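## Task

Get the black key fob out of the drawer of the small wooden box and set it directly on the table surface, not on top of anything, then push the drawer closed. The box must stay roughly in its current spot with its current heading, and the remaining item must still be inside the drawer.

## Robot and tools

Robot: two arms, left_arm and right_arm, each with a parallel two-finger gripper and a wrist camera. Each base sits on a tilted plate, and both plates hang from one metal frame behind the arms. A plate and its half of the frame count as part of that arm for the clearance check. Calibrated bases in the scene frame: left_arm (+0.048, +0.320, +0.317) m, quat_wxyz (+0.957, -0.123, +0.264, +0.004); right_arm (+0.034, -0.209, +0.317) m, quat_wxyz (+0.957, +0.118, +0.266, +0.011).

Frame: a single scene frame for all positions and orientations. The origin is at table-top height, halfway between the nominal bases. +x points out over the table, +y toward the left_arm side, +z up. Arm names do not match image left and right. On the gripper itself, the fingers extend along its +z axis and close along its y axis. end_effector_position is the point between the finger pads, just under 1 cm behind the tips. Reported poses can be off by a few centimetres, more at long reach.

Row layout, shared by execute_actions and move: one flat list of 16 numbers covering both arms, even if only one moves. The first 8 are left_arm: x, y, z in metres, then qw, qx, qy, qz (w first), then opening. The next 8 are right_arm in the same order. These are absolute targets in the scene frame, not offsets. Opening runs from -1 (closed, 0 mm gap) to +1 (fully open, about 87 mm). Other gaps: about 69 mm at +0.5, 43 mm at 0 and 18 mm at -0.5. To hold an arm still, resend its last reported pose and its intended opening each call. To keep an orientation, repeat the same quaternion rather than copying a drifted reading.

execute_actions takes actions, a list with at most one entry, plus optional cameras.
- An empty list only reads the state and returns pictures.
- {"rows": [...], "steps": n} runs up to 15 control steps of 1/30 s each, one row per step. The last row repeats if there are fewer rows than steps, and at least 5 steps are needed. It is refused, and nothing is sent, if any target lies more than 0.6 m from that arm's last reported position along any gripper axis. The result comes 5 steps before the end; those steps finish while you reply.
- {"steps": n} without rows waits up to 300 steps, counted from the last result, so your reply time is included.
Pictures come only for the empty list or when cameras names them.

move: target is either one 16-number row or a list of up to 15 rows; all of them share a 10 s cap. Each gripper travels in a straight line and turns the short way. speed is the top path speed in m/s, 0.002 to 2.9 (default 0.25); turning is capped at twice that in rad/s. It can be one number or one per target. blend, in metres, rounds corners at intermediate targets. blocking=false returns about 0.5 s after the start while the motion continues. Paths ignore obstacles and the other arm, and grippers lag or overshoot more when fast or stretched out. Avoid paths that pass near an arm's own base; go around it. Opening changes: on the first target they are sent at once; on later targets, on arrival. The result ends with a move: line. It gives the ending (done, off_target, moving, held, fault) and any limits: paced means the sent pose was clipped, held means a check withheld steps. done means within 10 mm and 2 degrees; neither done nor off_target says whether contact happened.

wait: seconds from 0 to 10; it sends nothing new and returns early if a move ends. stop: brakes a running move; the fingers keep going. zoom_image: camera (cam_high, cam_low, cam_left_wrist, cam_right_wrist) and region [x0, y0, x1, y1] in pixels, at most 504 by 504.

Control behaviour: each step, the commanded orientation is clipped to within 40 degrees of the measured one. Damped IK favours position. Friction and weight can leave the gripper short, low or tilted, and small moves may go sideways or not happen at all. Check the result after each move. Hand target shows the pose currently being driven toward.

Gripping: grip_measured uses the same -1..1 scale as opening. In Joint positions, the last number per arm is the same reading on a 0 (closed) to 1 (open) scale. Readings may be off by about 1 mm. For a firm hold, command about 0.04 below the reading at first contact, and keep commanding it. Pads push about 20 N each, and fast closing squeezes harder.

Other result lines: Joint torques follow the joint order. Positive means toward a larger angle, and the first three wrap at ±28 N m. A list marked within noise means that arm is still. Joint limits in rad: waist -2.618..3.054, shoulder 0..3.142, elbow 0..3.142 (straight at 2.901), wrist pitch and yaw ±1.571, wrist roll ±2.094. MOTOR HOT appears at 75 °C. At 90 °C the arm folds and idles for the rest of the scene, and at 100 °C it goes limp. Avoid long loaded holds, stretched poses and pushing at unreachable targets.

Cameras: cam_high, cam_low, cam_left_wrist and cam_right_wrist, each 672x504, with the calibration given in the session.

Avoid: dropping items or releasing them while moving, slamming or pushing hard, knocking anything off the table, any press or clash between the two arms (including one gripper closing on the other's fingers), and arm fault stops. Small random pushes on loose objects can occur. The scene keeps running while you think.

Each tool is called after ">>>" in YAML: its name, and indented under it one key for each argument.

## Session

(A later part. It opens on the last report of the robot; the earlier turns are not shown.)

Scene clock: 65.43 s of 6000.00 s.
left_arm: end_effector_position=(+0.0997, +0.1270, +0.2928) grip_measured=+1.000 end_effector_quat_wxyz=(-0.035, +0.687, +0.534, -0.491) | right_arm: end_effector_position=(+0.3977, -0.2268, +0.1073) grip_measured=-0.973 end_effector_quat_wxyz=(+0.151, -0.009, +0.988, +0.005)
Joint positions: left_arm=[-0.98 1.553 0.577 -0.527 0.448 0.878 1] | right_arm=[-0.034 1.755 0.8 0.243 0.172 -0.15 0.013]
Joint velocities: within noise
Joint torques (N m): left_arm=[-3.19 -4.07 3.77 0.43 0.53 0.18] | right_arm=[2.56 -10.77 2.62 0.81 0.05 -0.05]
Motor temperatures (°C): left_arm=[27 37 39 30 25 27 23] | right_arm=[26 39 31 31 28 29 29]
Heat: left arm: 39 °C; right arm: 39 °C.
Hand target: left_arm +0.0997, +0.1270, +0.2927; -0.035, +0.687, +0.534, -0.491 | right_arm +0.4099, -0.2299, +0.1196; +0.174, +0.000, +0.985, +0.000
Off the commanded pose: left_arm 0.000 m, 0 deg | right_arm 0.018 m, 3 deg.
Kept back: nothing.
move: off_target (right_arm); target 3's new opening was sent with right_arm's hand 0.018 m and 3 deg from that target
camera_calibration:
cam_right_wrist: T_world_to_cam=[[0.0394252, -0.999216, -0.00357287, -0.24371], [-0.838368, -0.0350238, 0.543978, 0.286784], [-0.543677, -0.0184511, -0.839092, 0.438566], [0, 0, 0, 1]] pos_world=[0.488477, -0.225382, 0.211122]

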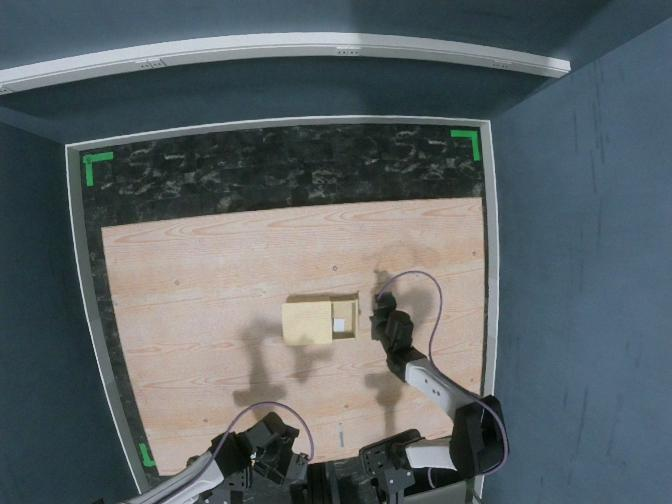

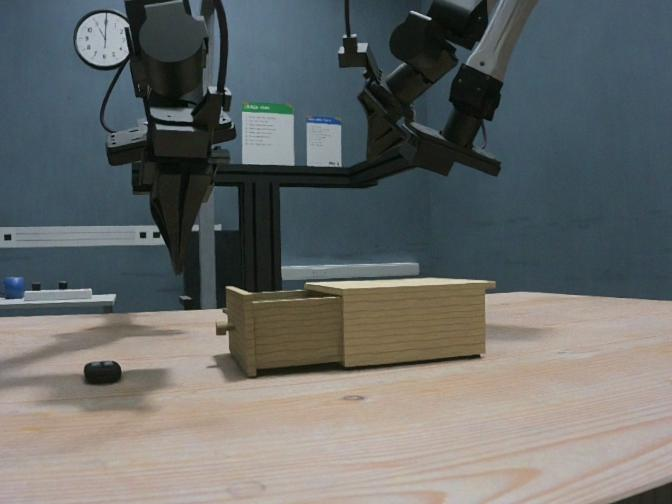

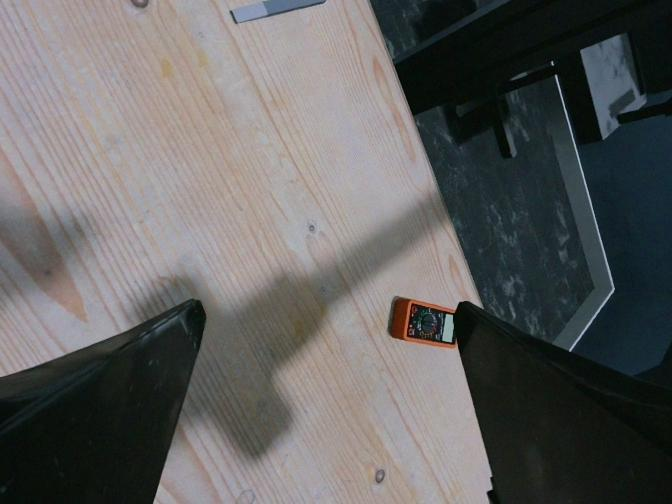

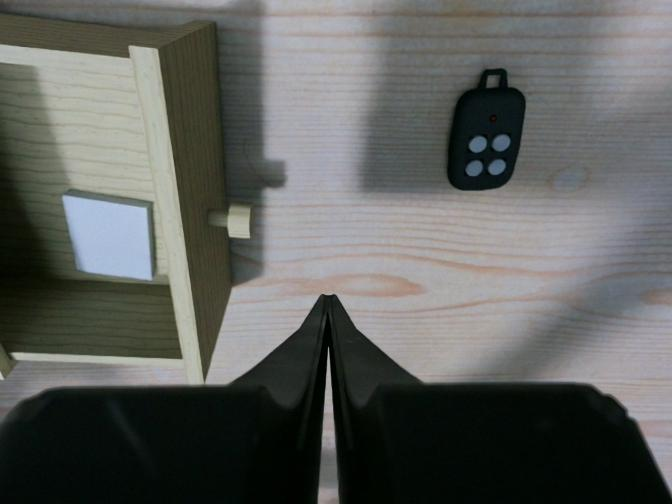

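>>> move:
  target:
    - [0.0997, 0.1270, 0.2928, -0.035, 0.687, 0.534, -0.491, 1, 0.414, -0.224, 0.046, 0.1736, 0, 0.9848, 0, -1]
    - [0.0997, 0.1270, 0.2928, -0.035, 0.687, 0.534, -0.491, 1, 0.414, -0.172, 0.044, 0.1736, 0, 0.9848, 0, -1]
  speed: [0.2, 0.06]
  cameras: ["cam_high", "cam_low", "cam_right_wrist"]

Scene clock: 67.50 s of 6000.00 s.
left_arm: end_effector_position=(+0.0997, +0.1270, +0.2928) grip_measured=+1.000 end_effector_quat_wxyz=(-0.035, +0.687, +0.534, -0.491) | right_arm: end_effector_position=(+0.4074, -0.1942, +0.0469) grip_measured=-0.973 end_effector_quat_wxyz=(+0.161, -0.002, +0.986, -0.030)
Joint positions: left_arm=[-0.98 1.553 0.577 -0.527 0.448 0.878 1] | right_arm=[0.054 2.052 0.908 0.448 0.307 -0.096 0.013]
Joint velocities: within noise
Joint torques (N m): left_arm=[-3.25 -4.11 3.79 0.42 0.54 0.18] | right_arm=[5.76 -6.23 3.3 0.99 -0.39 0.13]
Motor temperatures (°C): left_arm=[27 37 39 30 25 27 23] | right_arm=[26 38 31 31 28 29 29]
Heat: left arm: 39 °C; right arm: 38 °C.
Hand target: left_arm +0.0997, +0.1270, +0.2927; -0.035, +0.687, +0.534, -0.491 | right_arm +0.4132, -0.1724, +0.0451; +0.173, +0.000, +0.985, +0.000
Off the commanded pose: left_arm 0.000 m, 0 deg | right_arm 0.023 m, 4 deg.
Kept back: nothing.
move: off_target (right_arm)
camera_calibration:
cam_right_wrist: T_world_to_cam=[[0.0147874, -0.997843, 0.0639622, -0.204557], [-0.849855, 0.0211605, 0.526591, 0.345327], [-0.526809, -0.0621455, -0.847709, 0.378814], [0, 0, 0, 1]] pos_world=[0.496065, -0.187881, 0.152362]
Images, in order (width x height): cam_high 672x504, cam_low 672x504, cam_right_wrist 672x504.

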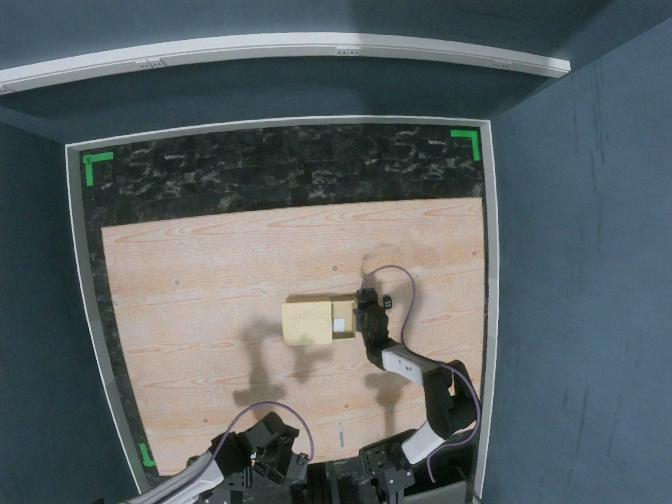

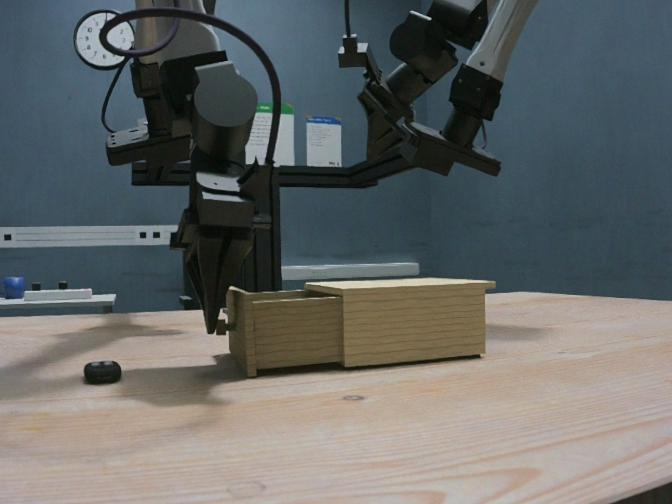

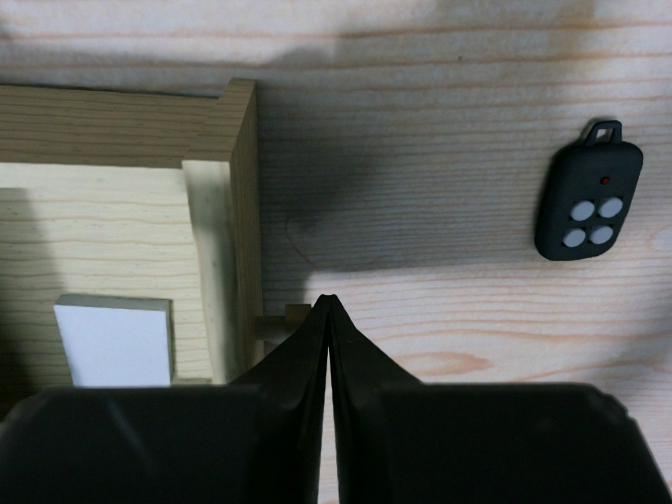

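>>> move:
  target: [0.0997, 0.1270, 0.2928, -0.035, 0.687, 0.534, -0.491, 1, 0.414, -0.152, 0.040, 0.1736, 0, 0.9848, 0, -1]
  speed: 0.05
  cameras: ["cam_high", "cam_low", "cam_right_wrist"]

Scene clock: 68.50 s of 6000.00 s.
left_arm: end_effector_position=(+0.0997, +0.1270, +0.2928) grip_measured=+1.000 end_effector_quat_wxyz=(-0.035, +0.687, +0.534, -0.491) | right_arm: end_effector_position=(+0.4075, -0.1925, +0.0463) grip_measured=-0.974 end_effector_quat_wxyz=(+0.160, +0.000, +0.985, -0.064)
Joint positions: left_arm=[-0.98 1.553 0.577 -0.527 0.448 0.878 1] | right_arm=[0.09 2.074 0.924 0.449 0.403 -0.078 0.013]
Joint velocities: within noise
Joint torques (N m): left_arm=[-3.23 -4.11 3.77 0.42 0.53 0.18] | right_arm=[7.47 -5.71 3.6 0.95 -0.89 0.36]
Motor temperatures (°C): left_arm=[27 37 39 30 25 27 23] | right_arm=[26 38 31 31 28 29 29]
Heat: left arm: 39 °C; right arm: 38 °C.
Hand target: left_arm +0.0997, +0.1270, +0.2927; -0.035, +0.687, +0.534, -0.491 | right_arm +0.4119, -0.1532, +0.0434; +0.171, -0.001, +0.985, -0.001
Off the commanded pose: left_arm 0.000 m, 0 deg | right_arm 0.042 m, 7 deg.
Kept back: nothing.
move: off_target (right_arm)
camera_calibration:
cam_right_wrist: T_world_to_cam=[[-0.00102825, -0.991471, 0.130325, -0.198243], [-0.847913, 0.0699544, 0.5255, 0.354343], [-0.530135, -0.109964, -0.840753, 0.370339], [0, 0, 0, 1]] pos_world=[0.496577, -0.180616, 0.150993]
Images, in order (width x height): cam_high 672x504, cam_low 672x504, cam_right_wrist 672x504.

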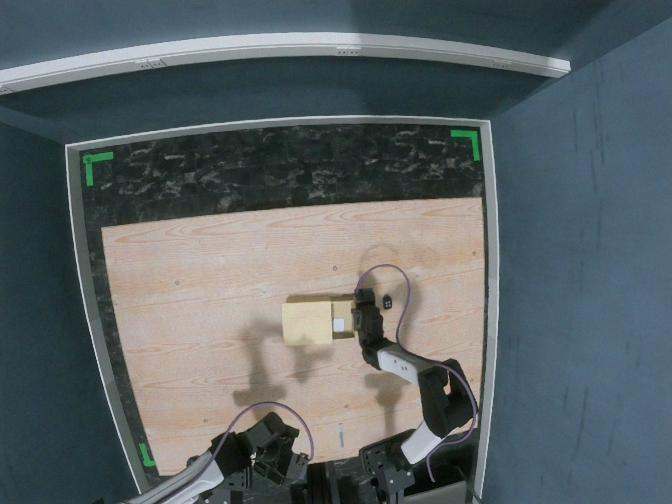

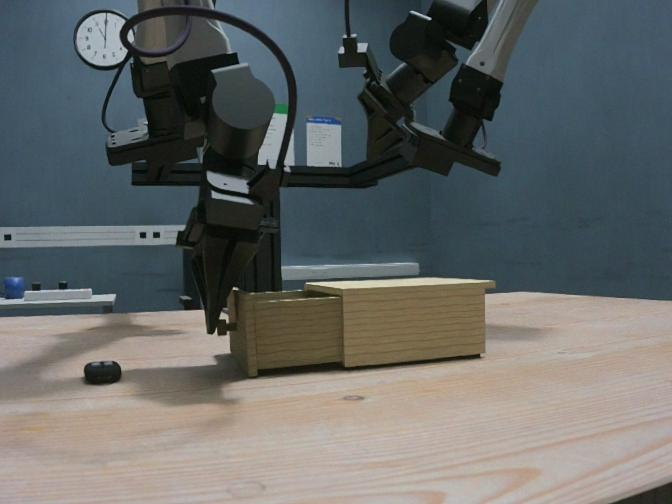

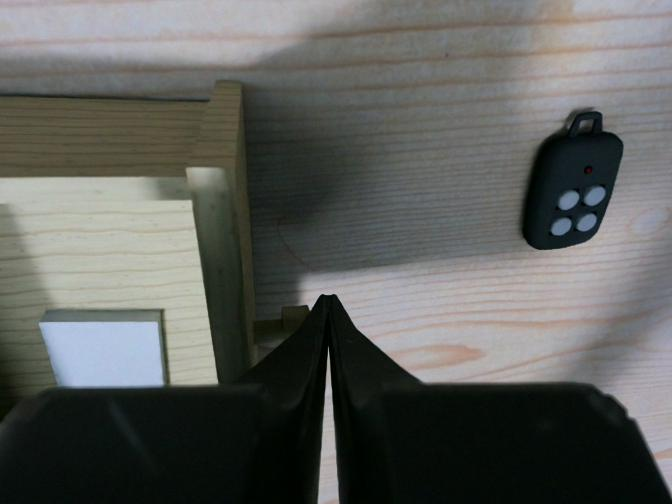

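>>> move:
  target: [0.0997, 0.1270, 0.2928, -0.035, 0.687, 0.534, -0.491, 1, 0.414, -0.140, 0.038, 0.1734, 0.0091, 0.9834, 0.0515, -1]
  speed: 0.06
  cameras: ["cam_high", "cam_low", "cam_right_wrist"]

Scene clock: 70.43 s of 6000.00 s.
left_arm: end_effector_position=(+0.0997, +0.1270, +0.2928) grip_measured=+1.000 end_effector_quat_wxyz=(-0.035, +0.687, +0.534, -0.491) | right_arm: end_effector_position=(+0.4089, -0.1763, +0.0452) grip_measured=-0.974 end_effector_quat_wxyz=(+0.163, +0.006, +0.986, -0.019)
Joint positions: left_arm=[-0.98 1.553 0.577 -0.527 0.448 0.878 1] | right_arm=[0.091 2.074 0.924 0.449 0.317 -0.053 0.013]
Joint velocities: within noise
Joint torques (N m): left_arm=[-3.21 -4.11 3.73 0.43 0.53 0.18] | right_arm=[5.79 -5.44 3.6 1 -1.16 0.34]
Motor temperatures (°C): left_arm=[27 37 39 30 25 27 23] | right_arm=[26 38 31 31 28 29 29]
Heat: left arm: 39 °C; right arm: 38 °C.
Hand target: left_arm +0.0997, +0.1270, +0.2927; -0.035, +0.687, +0.534, -0.491 | right_arm +0.4122, -0.1412, +0.0416; +0.171, +0.008, +0.984, +0.049
Off the commanded pose: left_arm 0.000 m, 0 deg | right_arm 0.037 m, 8 deg.
Kept back: nothing.
move: off_target (right_arm)
camera_calibration:
cam_right_wrist: T_world_to_cam=[[0.00278088, -0.999152, 0.0410878, -0.180917], [-0.851864, 0.0191532, 0.523412, 0.347703], [-0.523755, -0.0364568, -0.851088, 0.382609], [0, 0, 0, 1]] pos_world=[0.497093, -0.173475, 0.151076]
Images, in order (width x height): cam_high 672x504, cam_low 672x504, cam_right_wrist 672x504.

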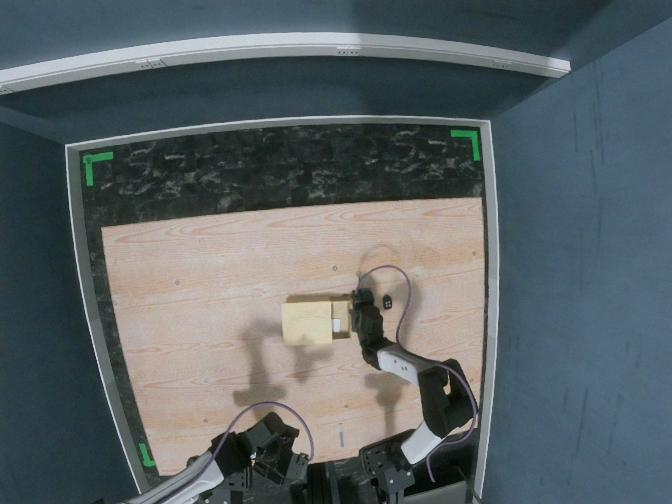

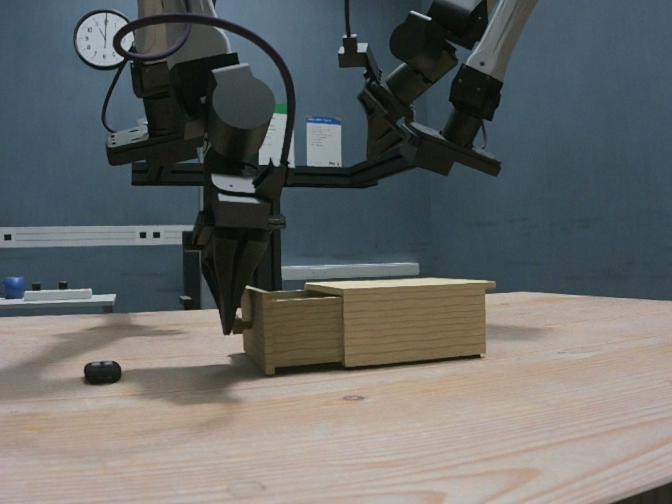

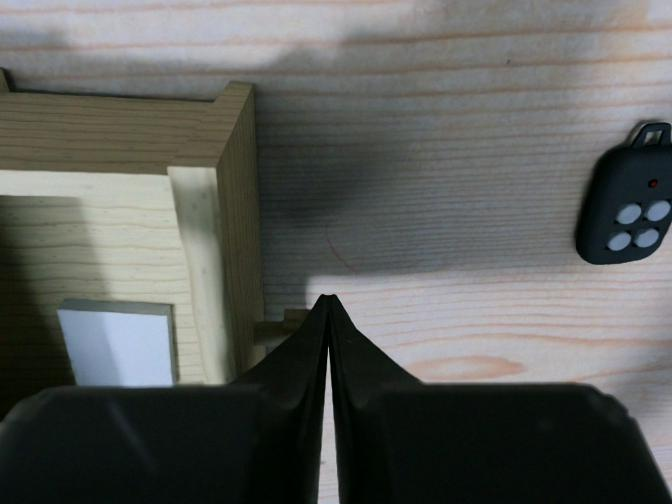

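>>> move:
  target: [0.0997, 0.1270, 0.2928, -0.035, 0.687, 0.534, -0.491, 1, 0.414, -0.095, 0.038, 0.1734, 0.0091, 0.9834, 0.0515, -1]
  speed: 0.07
  cameras: ["cam_high", "cam_low", "cam_right_wrist"]

Scene clock: 71.77 s of 6000.00 s.
left_arm: end_effector_position=(+0.0997, +0.1270, +0.2928) grip_measured=+1.000 end_effector_quat_wxyz=(-0.035, +0.687, +0.534, -0.491) | right_arm: end_effector_position=(+0.4113, -0.1328, +0.0406) grip_measured=-0.974 end_effector_quat_wxyz=(+0.167, +0.009, +0.986, -0.005)
Joint positions: left_arm=[-0.98 1.553 0.577 -0.527 0.448 0.878 1] | right_arm=[0.187 2.139 0.975 0.449 0.363 0.021 0.013]
Joint velocities: within noise
Joint torques (N m): left_arm=[-3.23 -4.07 3.77 0.43 0.54 0.18] | right_arm=[7.95 -5.89 4.05 0.91 -0.81 0.28]
Motor temperatures (°C): left_arm=[27 37 39 30 25 27 23] | right_arm=[26 38 31 32 28 29 29]
Heat: left arm: 39 °C; right arm: 38 °C.
Hand target: left_arm +0.0997, +0.1270, +0.2927; -0.035, +0.687, +0.534, -0.491 | right_arm +0.4122, -0.0963, +0.0406; +0.172, +0.008, +0.984, +0.051
Off the commanded pose: left_arm 0.000 m, 0 deg | right_arm 0.038 m, 7 deg.
Kept back: nothing.
move: off_target (right_arm)
camera_calibration:
cam_right_wrist: T_world_to_cam=[[0.00140455, -0.999921, 0.0124764, -0.135617], [-0.856122, 0.00524511, 0.516747, 0.351466], [-0.516772, -0.0114071, -0.856047, 0.382237], [0, 0, 0, 1]] pos_world=[0.498617, -0.13309, 0.147286]
Images, in order (width x height): cam_high 672x504, cam_low 672x504, cam_right_wrist 672x504.

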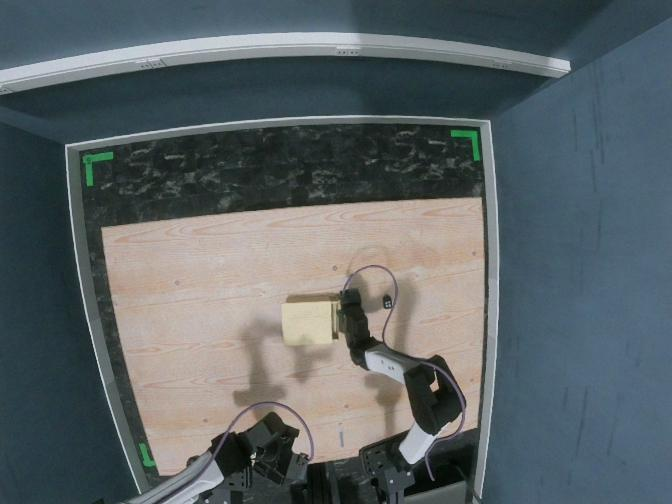

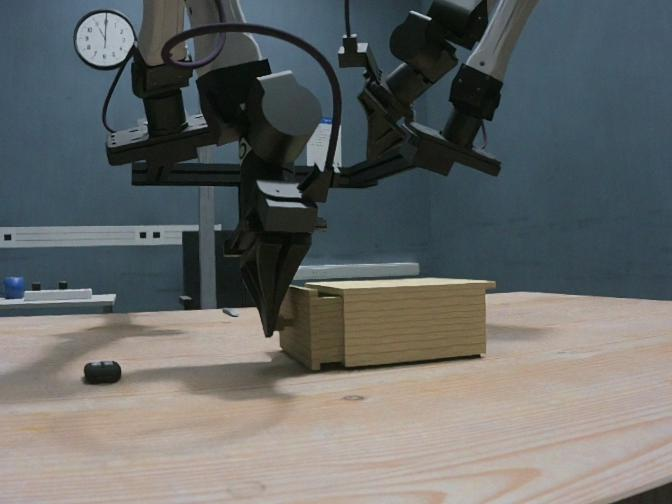

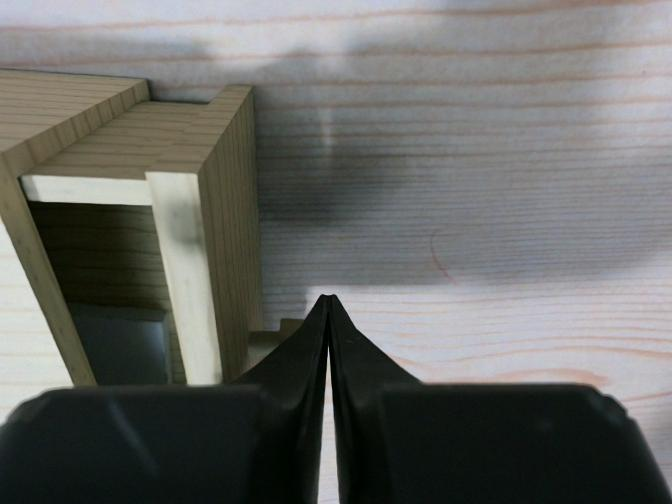

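>>> move:
  target: [0.0997, 0.1270, 0.2928, -0.035, 0.687, 0.534, -0.491, 1, 0.413, -0.068, 0.040, 0.1734, 0.0091, 0.9834, 0.0515, -1]
  speed: 0.05
  cameras: ["cam_high", "cam_low", "cam_right_wrist"]

Scene clock: 73.00 s of 6000.00 s.
left_arm: end_effector_position=(+0.0997, +0.1270, +0.2928) grip_measured=+1.000 end_effector_quat_wxyz=(-0.035, +0.687, +0.534, -0.491) | right_arm: end_effector_position=(+0.4101, -0.1083, +0.0411) grip_measured=-0.974 end_effector_quat_wxyz=(+0.166, +0.009, +0.986, -0.007)
Joint positions: left_arm=[-0.98 1.553 0.577 -0.527 0.448 0.878 1] | right_arm=[0.25 2.172 1.01 0.426 0.415 0.068 0.013]
Joint velocities: within noise
Joint torques (N m): left_arm=[-3.17 -4.1 3.77 0.43 0.53 0.17] | right_arm=[8.79 -6 4.23 0.97 -0.79 0.35]
Motor temperatures (°C): left_arm=[27 37 39 30 25 27 23] | right_arm=[26 38 31 32 28 29 29]
Heat: left arm: 39 °C; right arm: 38 °C.
Hand target: left_arm +0.0997, +0.1270, +0.2927; -0.035, +0.687, +0.534, -0.491 | right_arm +0.4112, -0.0696, +0.0428; +0.172, +0.008, +0.984, +0.051
Off the commanded pose: left_arm 0.000 m, 0 deg | right_arm 0.040 m, 7 deg.
Kept back: nothing.
move: off_target (right_arm)
camera_calibration:
cam_right_wrist: T_world_to_cam=[[-0.000134702, -0.999865, 0.0164548, -0.110642], [-0.854781, 0.00865499, 0.518916, 0.349871], [-0.518989, -0.0139954, -0.854667, 0.382983], [0, 0, 0, 1]] pos_world=[0.497812, -0.108296, 0.147589]
Images, in order (width x height): cam_high 672x504, cam_low 672x504, cam_right_wrist 672x504.

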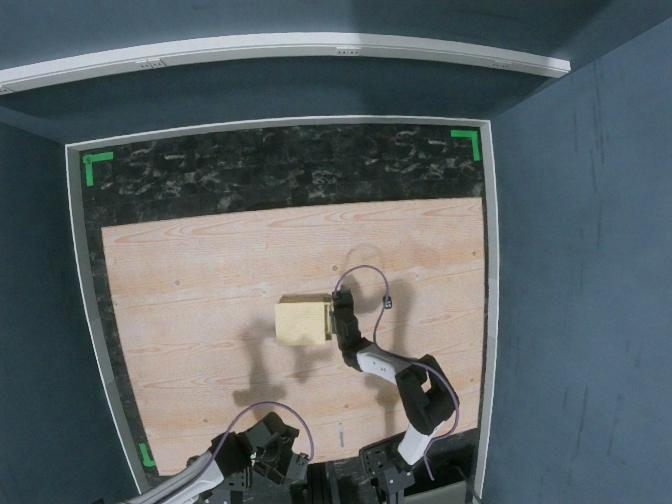

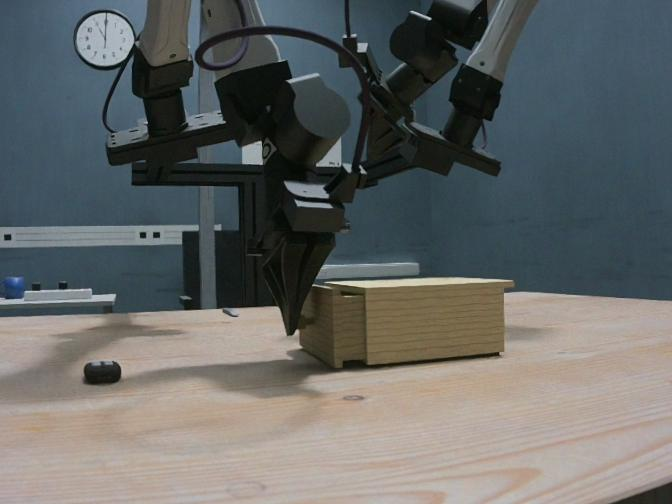

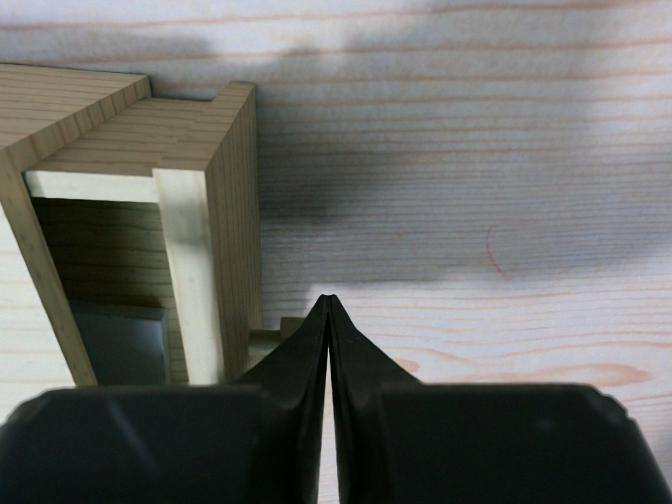

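>>> move:
  target:
    - [0.36, 0.20, 0.18, 0.1736, 0, 0.9848, 0, -1, 0.411, -0.112, 0.044, 0.1734, 0.0091, 0.9834, 0.0515, -1]
    - [0.43, 0.19, 0.10, 0.1736, 0, 0.9848, 0, -1, 0.411, -0.112, 0.044, 0.1734, 0.0091, 0.9834, 0.0515, -1]
  speed: [0.5, 0.3]
  blend: [0.04, 0]

Scene clock: 76.73 s of 6000.00 s.
left_arm: end_effector_position=(+0.4252, +0.1915, +0.1036) grip_measured=-0.993 end_effector_quat_wxyz=(+0.170, +0.001, +0.985, +0.005) | right_arm: end_effector_position=(+0.3925, -0.1072, +0.0331) grip_measured=-0.974 end_effector_quat_wxyz=(+0.147, +0.001, +0.988, +0.047)
Joint positions: left_arm=[-0.411 2.01 0.983 0.248 -0.515 -0.138 0.003] | right_arm=[0.201 2.172 0.961 0.453 0.267 0.046 0.013]
Joint velocities: within noise
Joint torques (N m): left_arm=[-3.67 -7.76 4.18 1.35 0.06 0.24] | right_arm=[3.08 -10.96 1.31 0.94 -0.15 -0.25]
Motor temperatures (°C): left_arm=[27 38 39 30 25 27 23] | right_arm=[26 39 31 32 28 29 29]
Heat: left arm: 39 °C; right arm: 39 °C.
Hand target: left_arm +0.4299, +0.1900, +0.1002; +0.174, +0.000, +0.985, +0.000 | right_arm +0.4108, -0.1122, +0.0439; +0.173, +0.009, +0.984, +0.051
Off the commanded pose: left_arm 0.006 m, 1 deg | right_arm 0.022 m, 3 deg.
Kept back: nothing.
move: off_target (right_arm)
camera_calibration:
cam_left_wrist: T_world_to_cam=[[0.00142204, -0.999739, -0.0227902, 0.191128], [-0.873715, -0.0123282, 0.486282, 0.348161], [-0.486436, 0.0192207, -0.873505, 0.434562], [0, 0, 0, 1]] pos_world=[0.515308, 0.187017, 0.214643]
cam_right_wrist: T_world_to_cam=[[0.0322004, -0.995461, -0.0895571, -0.118238], [-0.834108, -0.0761312, 0.546323, 0.320803], [-0.550661, 0.0571085, -0.832773, 0.386213], [0, 0, 0, 1]] pos_world=[0.484064, -0.115334, 0.135777]

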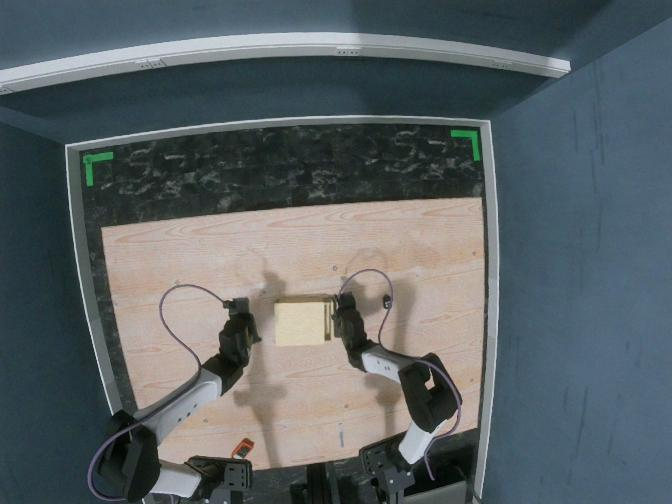

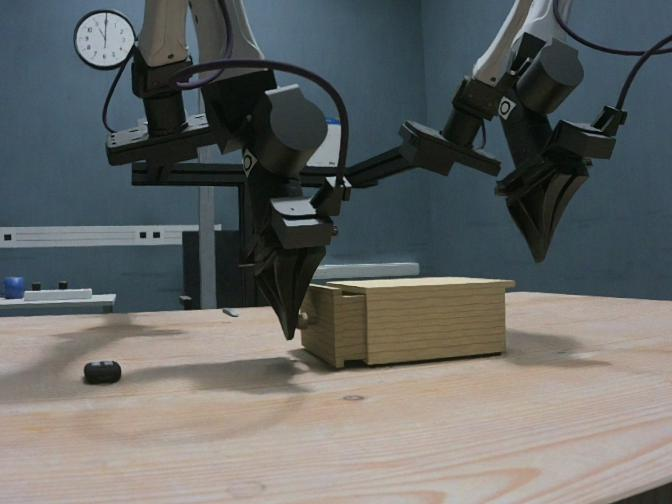

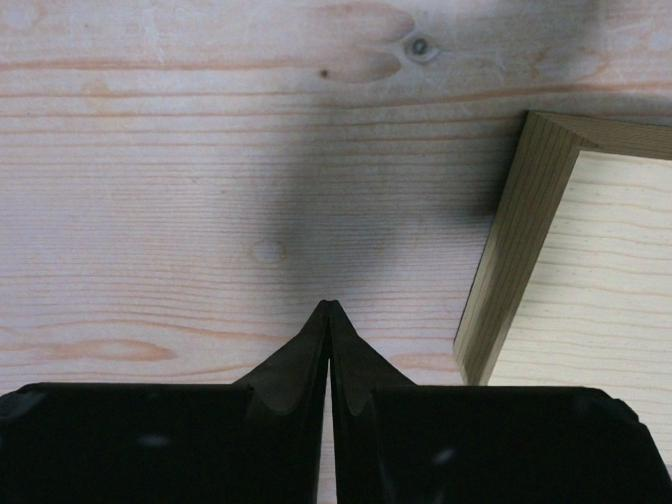

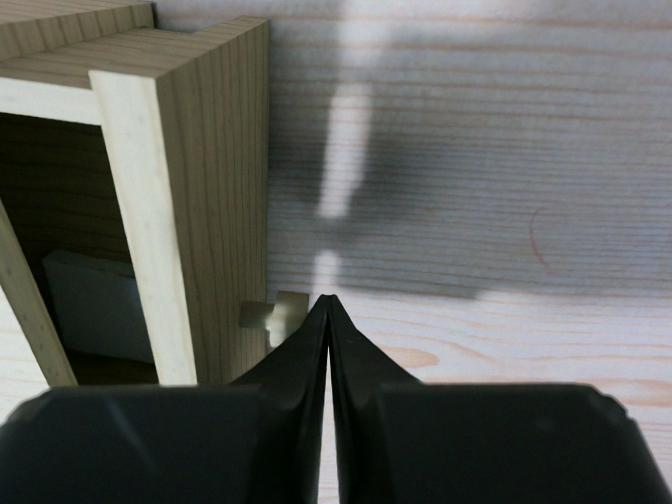

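>>> move:
  target:
    - [0.41, 0.145, 0.05, 0.1736, 0, 0.9848, 0, -1, 0.416, -0.10, 0.044, 0.1734, 0.0091, 0.9834, 0.0515, -1]
    - [0.41, 0.112, 0.05, 0.1736, 0, 0.9848, 0, -1, 0.416, -0.062, 0.044, 0.1734, 0.0091, 0.9834, 0.0515, -1]
  speed: [0.15, 0.05]

Scene clock: 79.13 s of 6000.00 s.
left_arm: end_effector_position=(+0.4132, +0.1309, +0.0532) grip_measured=-0.993 end_effector_quat_wxyz=(+0.174, +0.004, +0.984, +0.023) | right_arm: end_effector_position=(+0.4078, -0.0988, +0.0420) grip_measured=-0.974 end_effector_quat_wxyz=(+0.158, +0.008, +0.987, +0.000)
Joint positions: left_arm=[-0.513 2.304 1.157 0.324 -0.621 -0.211 0.003] | right_arm=[0.268 2.177 1.025 0.396 0.412 0.087 0.013]
Joint velocities: within noise
Joint torques (N m): left_arm=[-7.46 -7.53 4.1 1.32 0.23 -0.13] | right_arm=[8.85 -6.67 4.63 0.97 -0.66 0.26]
Motor temperatures (°C): left_arm=[27 38 39 30 25 27 23] | right_arm=[27 39 31 32 28 29 29]
Heat: left arm: 39 °C; right arm: 39 °C.
Hand target: left_arm +0.4096, +0.1126, +0.0508; +0.173, +0.000, +0.985, +0.000 | right_arm +0.4144, -0.0631, +0.0465; +0.172, +0.008, +0.984, +0.051
Off the commanded pose: left_arm 0.019 m, 3 deg | right_arm 0.038 m, 6 deg.
Kept back: nothing.
move: off_target (left_arm, right_arm)
camera_calibration:
cam_left_wrist: T_world_to_cam=[[0.0024376, -0.998222, -0.0595561, 0.13076], [-0.877875, -0.0306567, 0.477907, 0.366046], [-0.478883, 0.0511179, -0.876389, 0.378754], [0, 0, 0, 1]] pos_world=[0.502402, 0.122388, 0.164787]
cam_right_wrist: T_world_to_cam=[[0.00438663, -0.999988, 0.00212842, -0.102464], [-0.846901, -0.0025833, 0.531745, 0.342453], [-0.531733, -0.00413513, -0.846902, 0.388524], [0, 0, 0, 1]] pos_world=[0.497064, -0.0999713, 0.147162]

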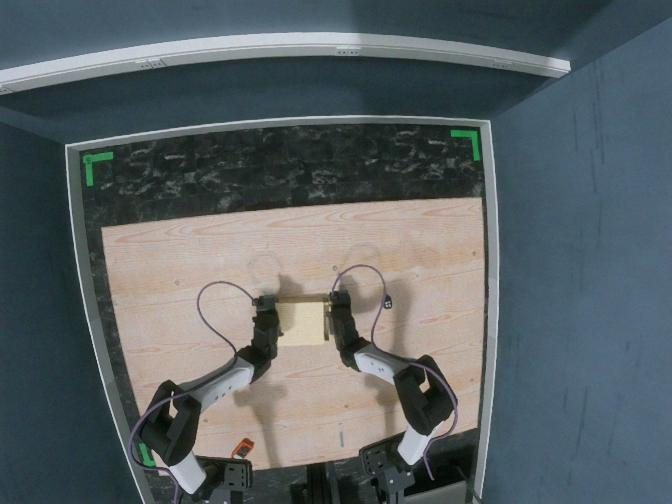

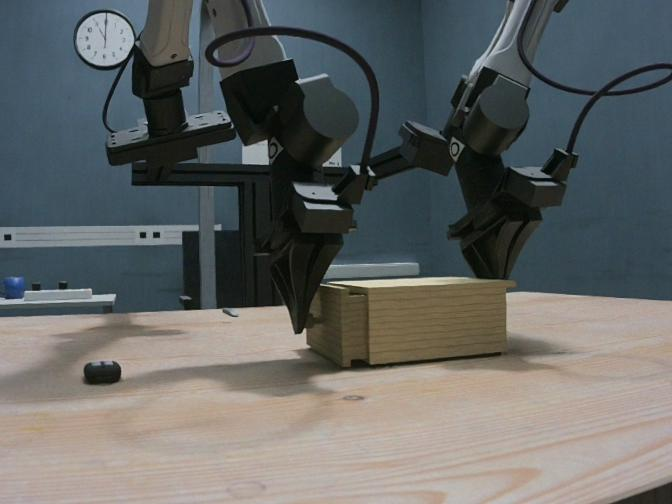

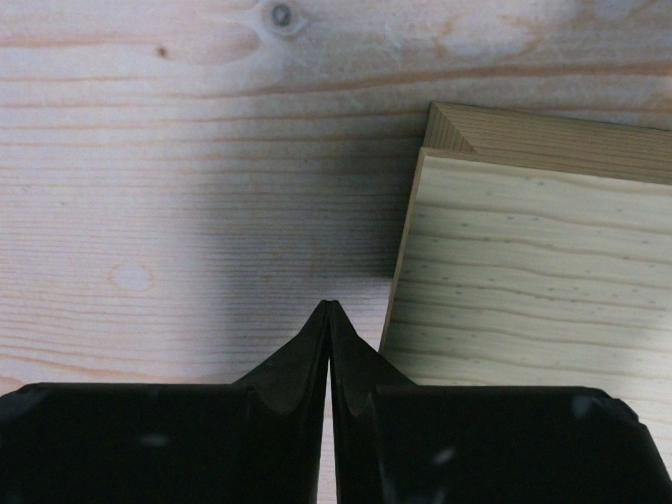

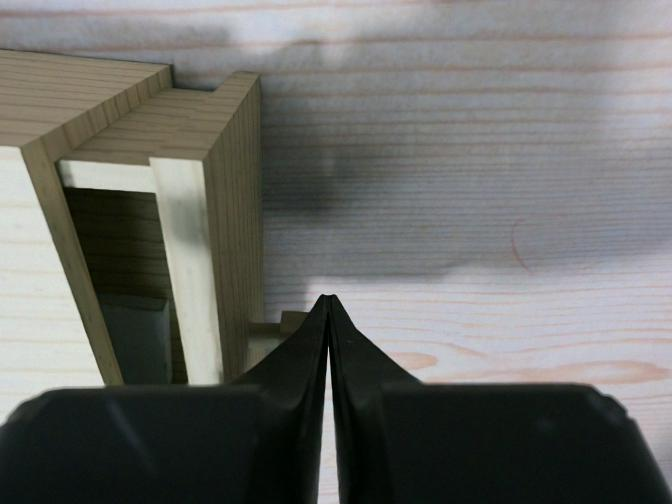

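>>> move:
  target:
    - [0.41, 0.094, 0.05, 0.1736, 0, 0.9848, 0, -1, 0.416, -0.050, 0.044, 0.1734, 0.0091, 0.9834, 0.0515, -1]
  speed: 0.04
  cameras: ["cam_high", "cam_low", "cam_right_wrist"]

Scene clock: 80.10 s of 6000.00 s.
left_arm: end_effector_position=(+0.4130, +0.1314, +0.0542) grip_measured=-0.993 end_effector_quat_wxyz=(+0.171, +0.008, +0.984, +0.056) | right_arm: end_effector_position=(+0.4077, -0.0984, +0.0433) grip_measured=-0.974 end_effector_quat_wxyz=(+0.157, +0.008, +0.987, -0.020)
Joint positions: left_arm=[-0.535 2.326 1.202 0.263 -0.698 -0.227 0.003] | right_arm=[0.287 2.184 1.041 0.374 0.466 0.099 0.013]
Joint velocities: within noise
Joint torques (N m): left_arm=[-8.87 -7.17 4.55 1.42 0.62 -0.35] | right_arm=[9.89 -6.23 4.72 1.03 -0.96 0.3]
Motor temperatures (°C): left_arm=[27 39 39 30 25 27 23] | right_arm=[27 39 31 32 28 29 29]
Heat: left arm: 39 °C; right arm: 39 °C.
Hand target: left_arm +0.4088, +0.0956, +0.0530; +0.172, +0.001, +0.985, +0.001 | right_arm +0.4136, -0.0521, +0.0483; +0.171, +0.008, +0.984, +0.051
Off the commanded pose: left_arm 0.038 m, 7 deg | right_arm 0.049 m, 8 deg.
Kept back: nothing.
move: off_target (left_arm, right_arm)
camera_calibration:
cam_right_wrist: T_world_to_cam=[[-0.00203585, -0.999094, 0.0425116, -0.101157], [-0.845075, 0.0244475, 0.534089, 0.343463], [-0.534644, -0.0348381, -0.844359, 0.387581], [0, 0, 0, 1]] pos_world=[0.497264, -0.0959599, 0.148118]
Images, in order (width x height): cam_high 672x504, cam_low 672x504, cam_right_wrist 672x504.

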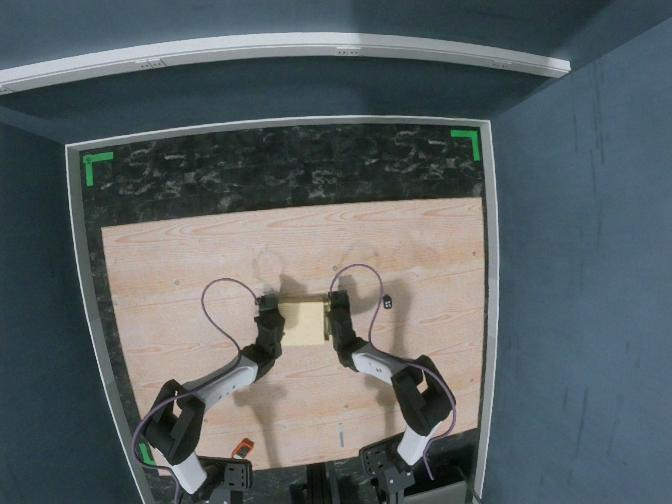

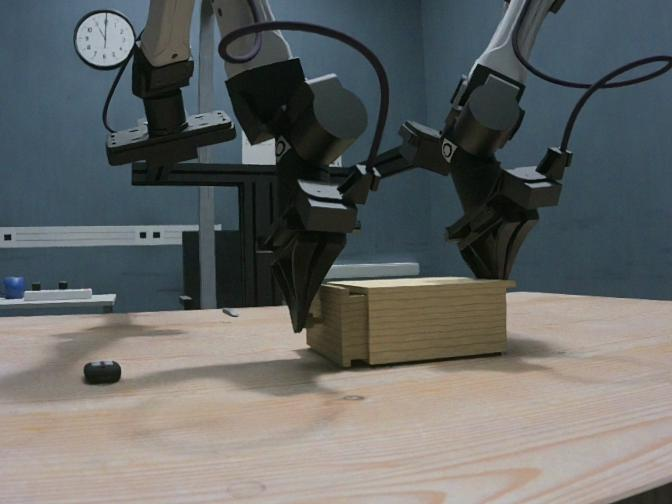

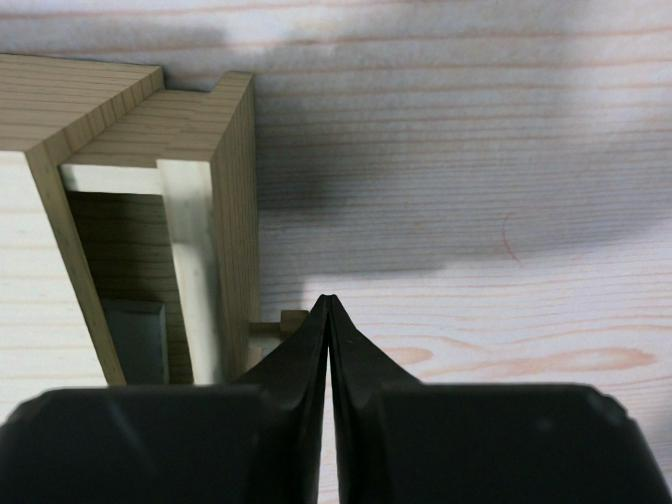

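>>> move:
  target:
    - [0.41, 0.074, 0.045, 0.1734, -0.0091, 0.9834, -0.0515, -1, 0.416, -0.030, 0.040, 0.1722, 0.0196, 0.9786, 0.1115, -1]
  speed: 0.06
  cameras: ["cam_high", "cam_low", "cam_right_wrist"]

Scene clock: 81.70 s of 6000.00 s.
left_arm: end_effector_position=(+0.4126, +0.1302, +0.0541) grip_measured=-0.993 end_effector_quat_wxyz=(+0.170, +0.005, +0.984, +0.054) | right_arm: end_effector_position=(+0.4083, -0.0777, +0.0397) grip_measured=-0.974 end_effector_quat_wxyz=(+0.157, +0.017, +0.987, +0.029)
Joint positions: left_arm=[-0.536 2.326 1.203 0.26 -0.694 -0.237 0.003] | right_arm=[0.29 2.202 1.051 0.392 0.373 0.13 0.013]
Joint velocities: within noise
Joint torques (N m): left_arm=[-9.01 -6.87 4.15 1.8 1.4 -0.47] | right_arm=[8.72 -5.98 4.62 1.18 -1.25 0.29]
Motor temperatures (°C): left_arm=[27 39 38 30 25 27 23] | right_arm=[27 39 31 32 28 29 29]
Heat: left arm: 39 °C; right arm: 39 °C.
Hand target: left_arm +0.4071, +0.0779, +0.0530; +0.169, -0.007, +0.984, -0.046 | right_arm +0.4135, -0.0325, +0.0449; +0.169, +0.018, +0.979, +0.109
Off the commanded pose: left_arm 0.057 m, 12 deg | right_arm 0.048 m, 10 deg.
Kept back: nothing.
move: off_target (left_arm, right_arm)
camera_calibration:
cam_right_wrist: T_world_to_cam=[[-0.00489591, -0.998276, -0.058487, -0.0750469], [-0.84588, -0.0270605, 0.532687, 0.341826], [-0.533351, 0.0520809, -0.844289, 0.391854], [0, 0, 0, 1]] pos_world=[0.497773, -0.0860757, 0.144363]
Images, in order (width x height): cam_high 672x504, cam_low 672x504, cam_right_wrist 672x504.

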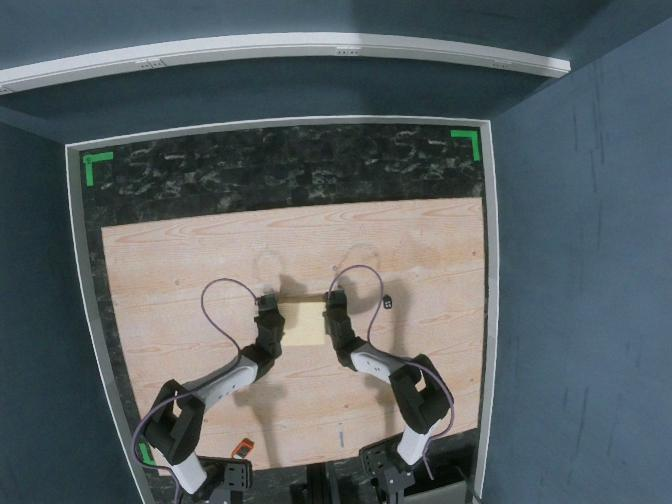

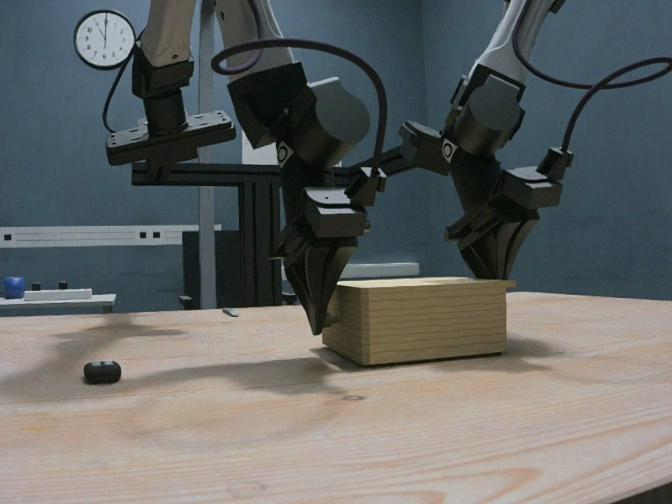

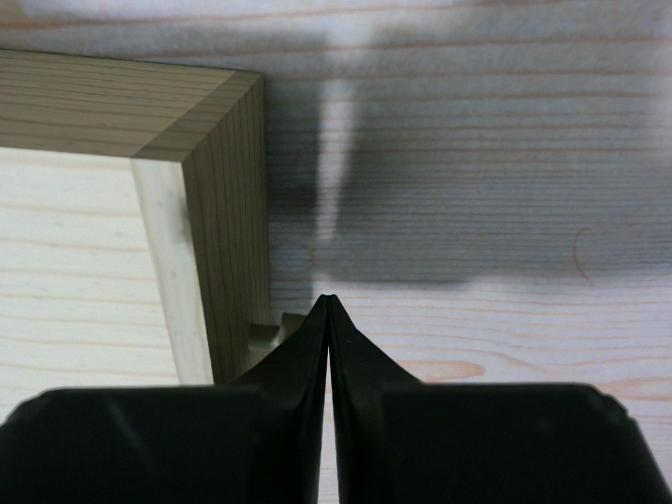

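>>> move:
  target:
    - [0.41, 0.112, 0.05, 0.1736, 0, 0.9848, 0, -1, 0.414, -0.084, 0.042, 0.1736, 0, 0.9848, 0, -1]
    - [0.41, 0.100, 0.05, 0.1736, 0, 0.9848, 0, -1, 0.412, -0.15, 0.052, 0.1736, 0, 0.9848, 0, -1]
  speed: [0.1, 0.12]
  cameras: ["cam_high", "cam_low", "cam_right_wrist"]

>>> zoom_image:
  camera: "cam_high"
  region: [260, 270, 380, 360]

Scene clock: 84.30 s of 6000.00 s.
left_arm: end_effector_position=(+0.4128, +0.1315, +0.0538) grip_measured=-0.993 end_effector_quat_wxyz=(+0.175, +0.008, +0.983, +0.055) | right_arm: end_effector_position=(+0.3961, -0.1467, +0.0409) grip_measured=-0.974 end_effector_quat_wxyz=(+0.149, -0.006, +0.989, -0.004)
Joint positions: left_arm=[-0.534 2.325 1.191 0.284 -0.695 -0.22 0.003] | right_arm=[0.154 2.113 0.93 0.437 0.332 -0.017 0.013]
Joint velocities: within noise
Joint torques (N m): left_arm=[-7.9 -7.82 4.14 1.33 0.68 -0.32] | right_arm=[3.11 -10.8 1.24 0.93 -0.08 -0.2]
Motor temperatures (°C): left_arm=[28 40 38 30 25 27 23] | right_arm=[27 39 31 32 28 29 29]
Heat: left arm: 40 °C; right arm: 39 °C.
Hand target: left_arm +0.4090, +0.1012, +0.0524; +0.173, +0.001, +0.985, +0.001 | right_arm +0.4118, -0.1501, +0.0518; +0.173, +0.000, +0.985, +0.000
Off the commanded pose: left_arm 0.032 m, 6 deg | right_arm 0.020 m, 3 deg.
Kept back: nothing.
move: off_target (left_arm, right_arm)
camera_calibration:
cam_right_wrist: T_world_to_cam=[[0.0302076, -0.999445, 0.0140412, -0.160862], [-0.836551, -0.0175908, 0.547607, 0.32607], [-0.547056, -0.0282881, -0.836618, 0.383224], [0, 0, 0, 1]] pos_world=[0.487279, -0.144196, 0.144313]
Images, in order (width x height): cam_high 672x504, cam_low 672x504, cam_right_wrist 672x504.

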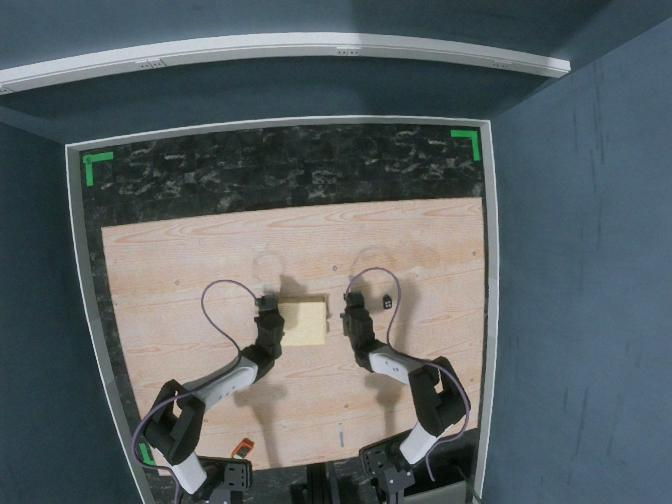

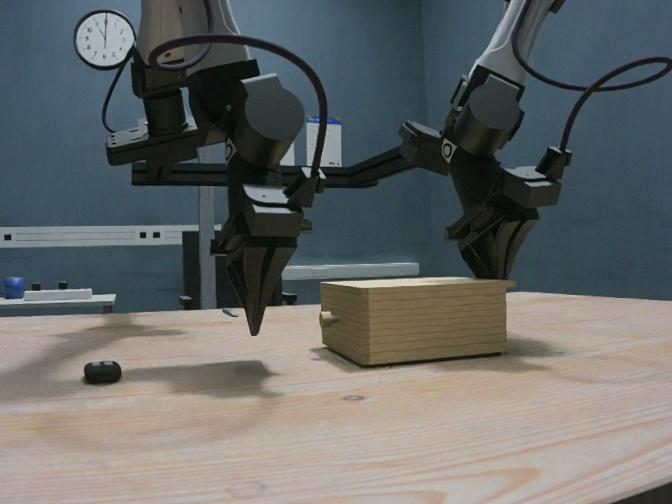

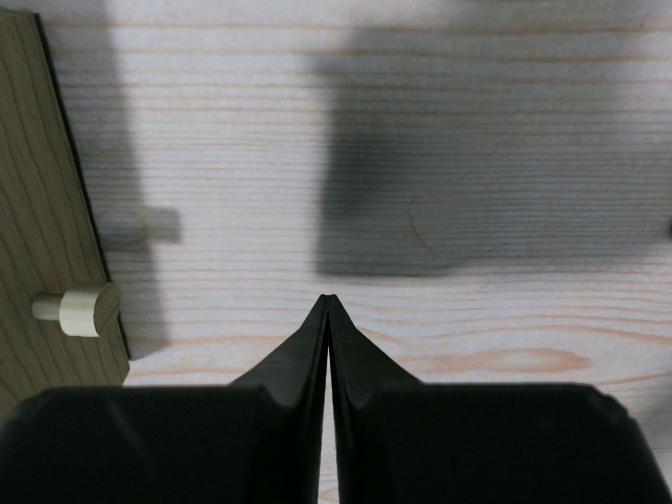

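Scaled by 4.200 from the camera's 672x504 image, which has a finer 960x720 frame.

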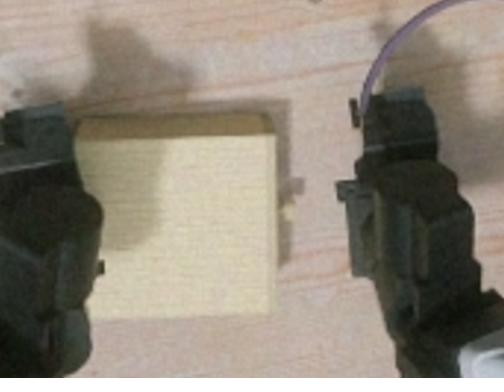

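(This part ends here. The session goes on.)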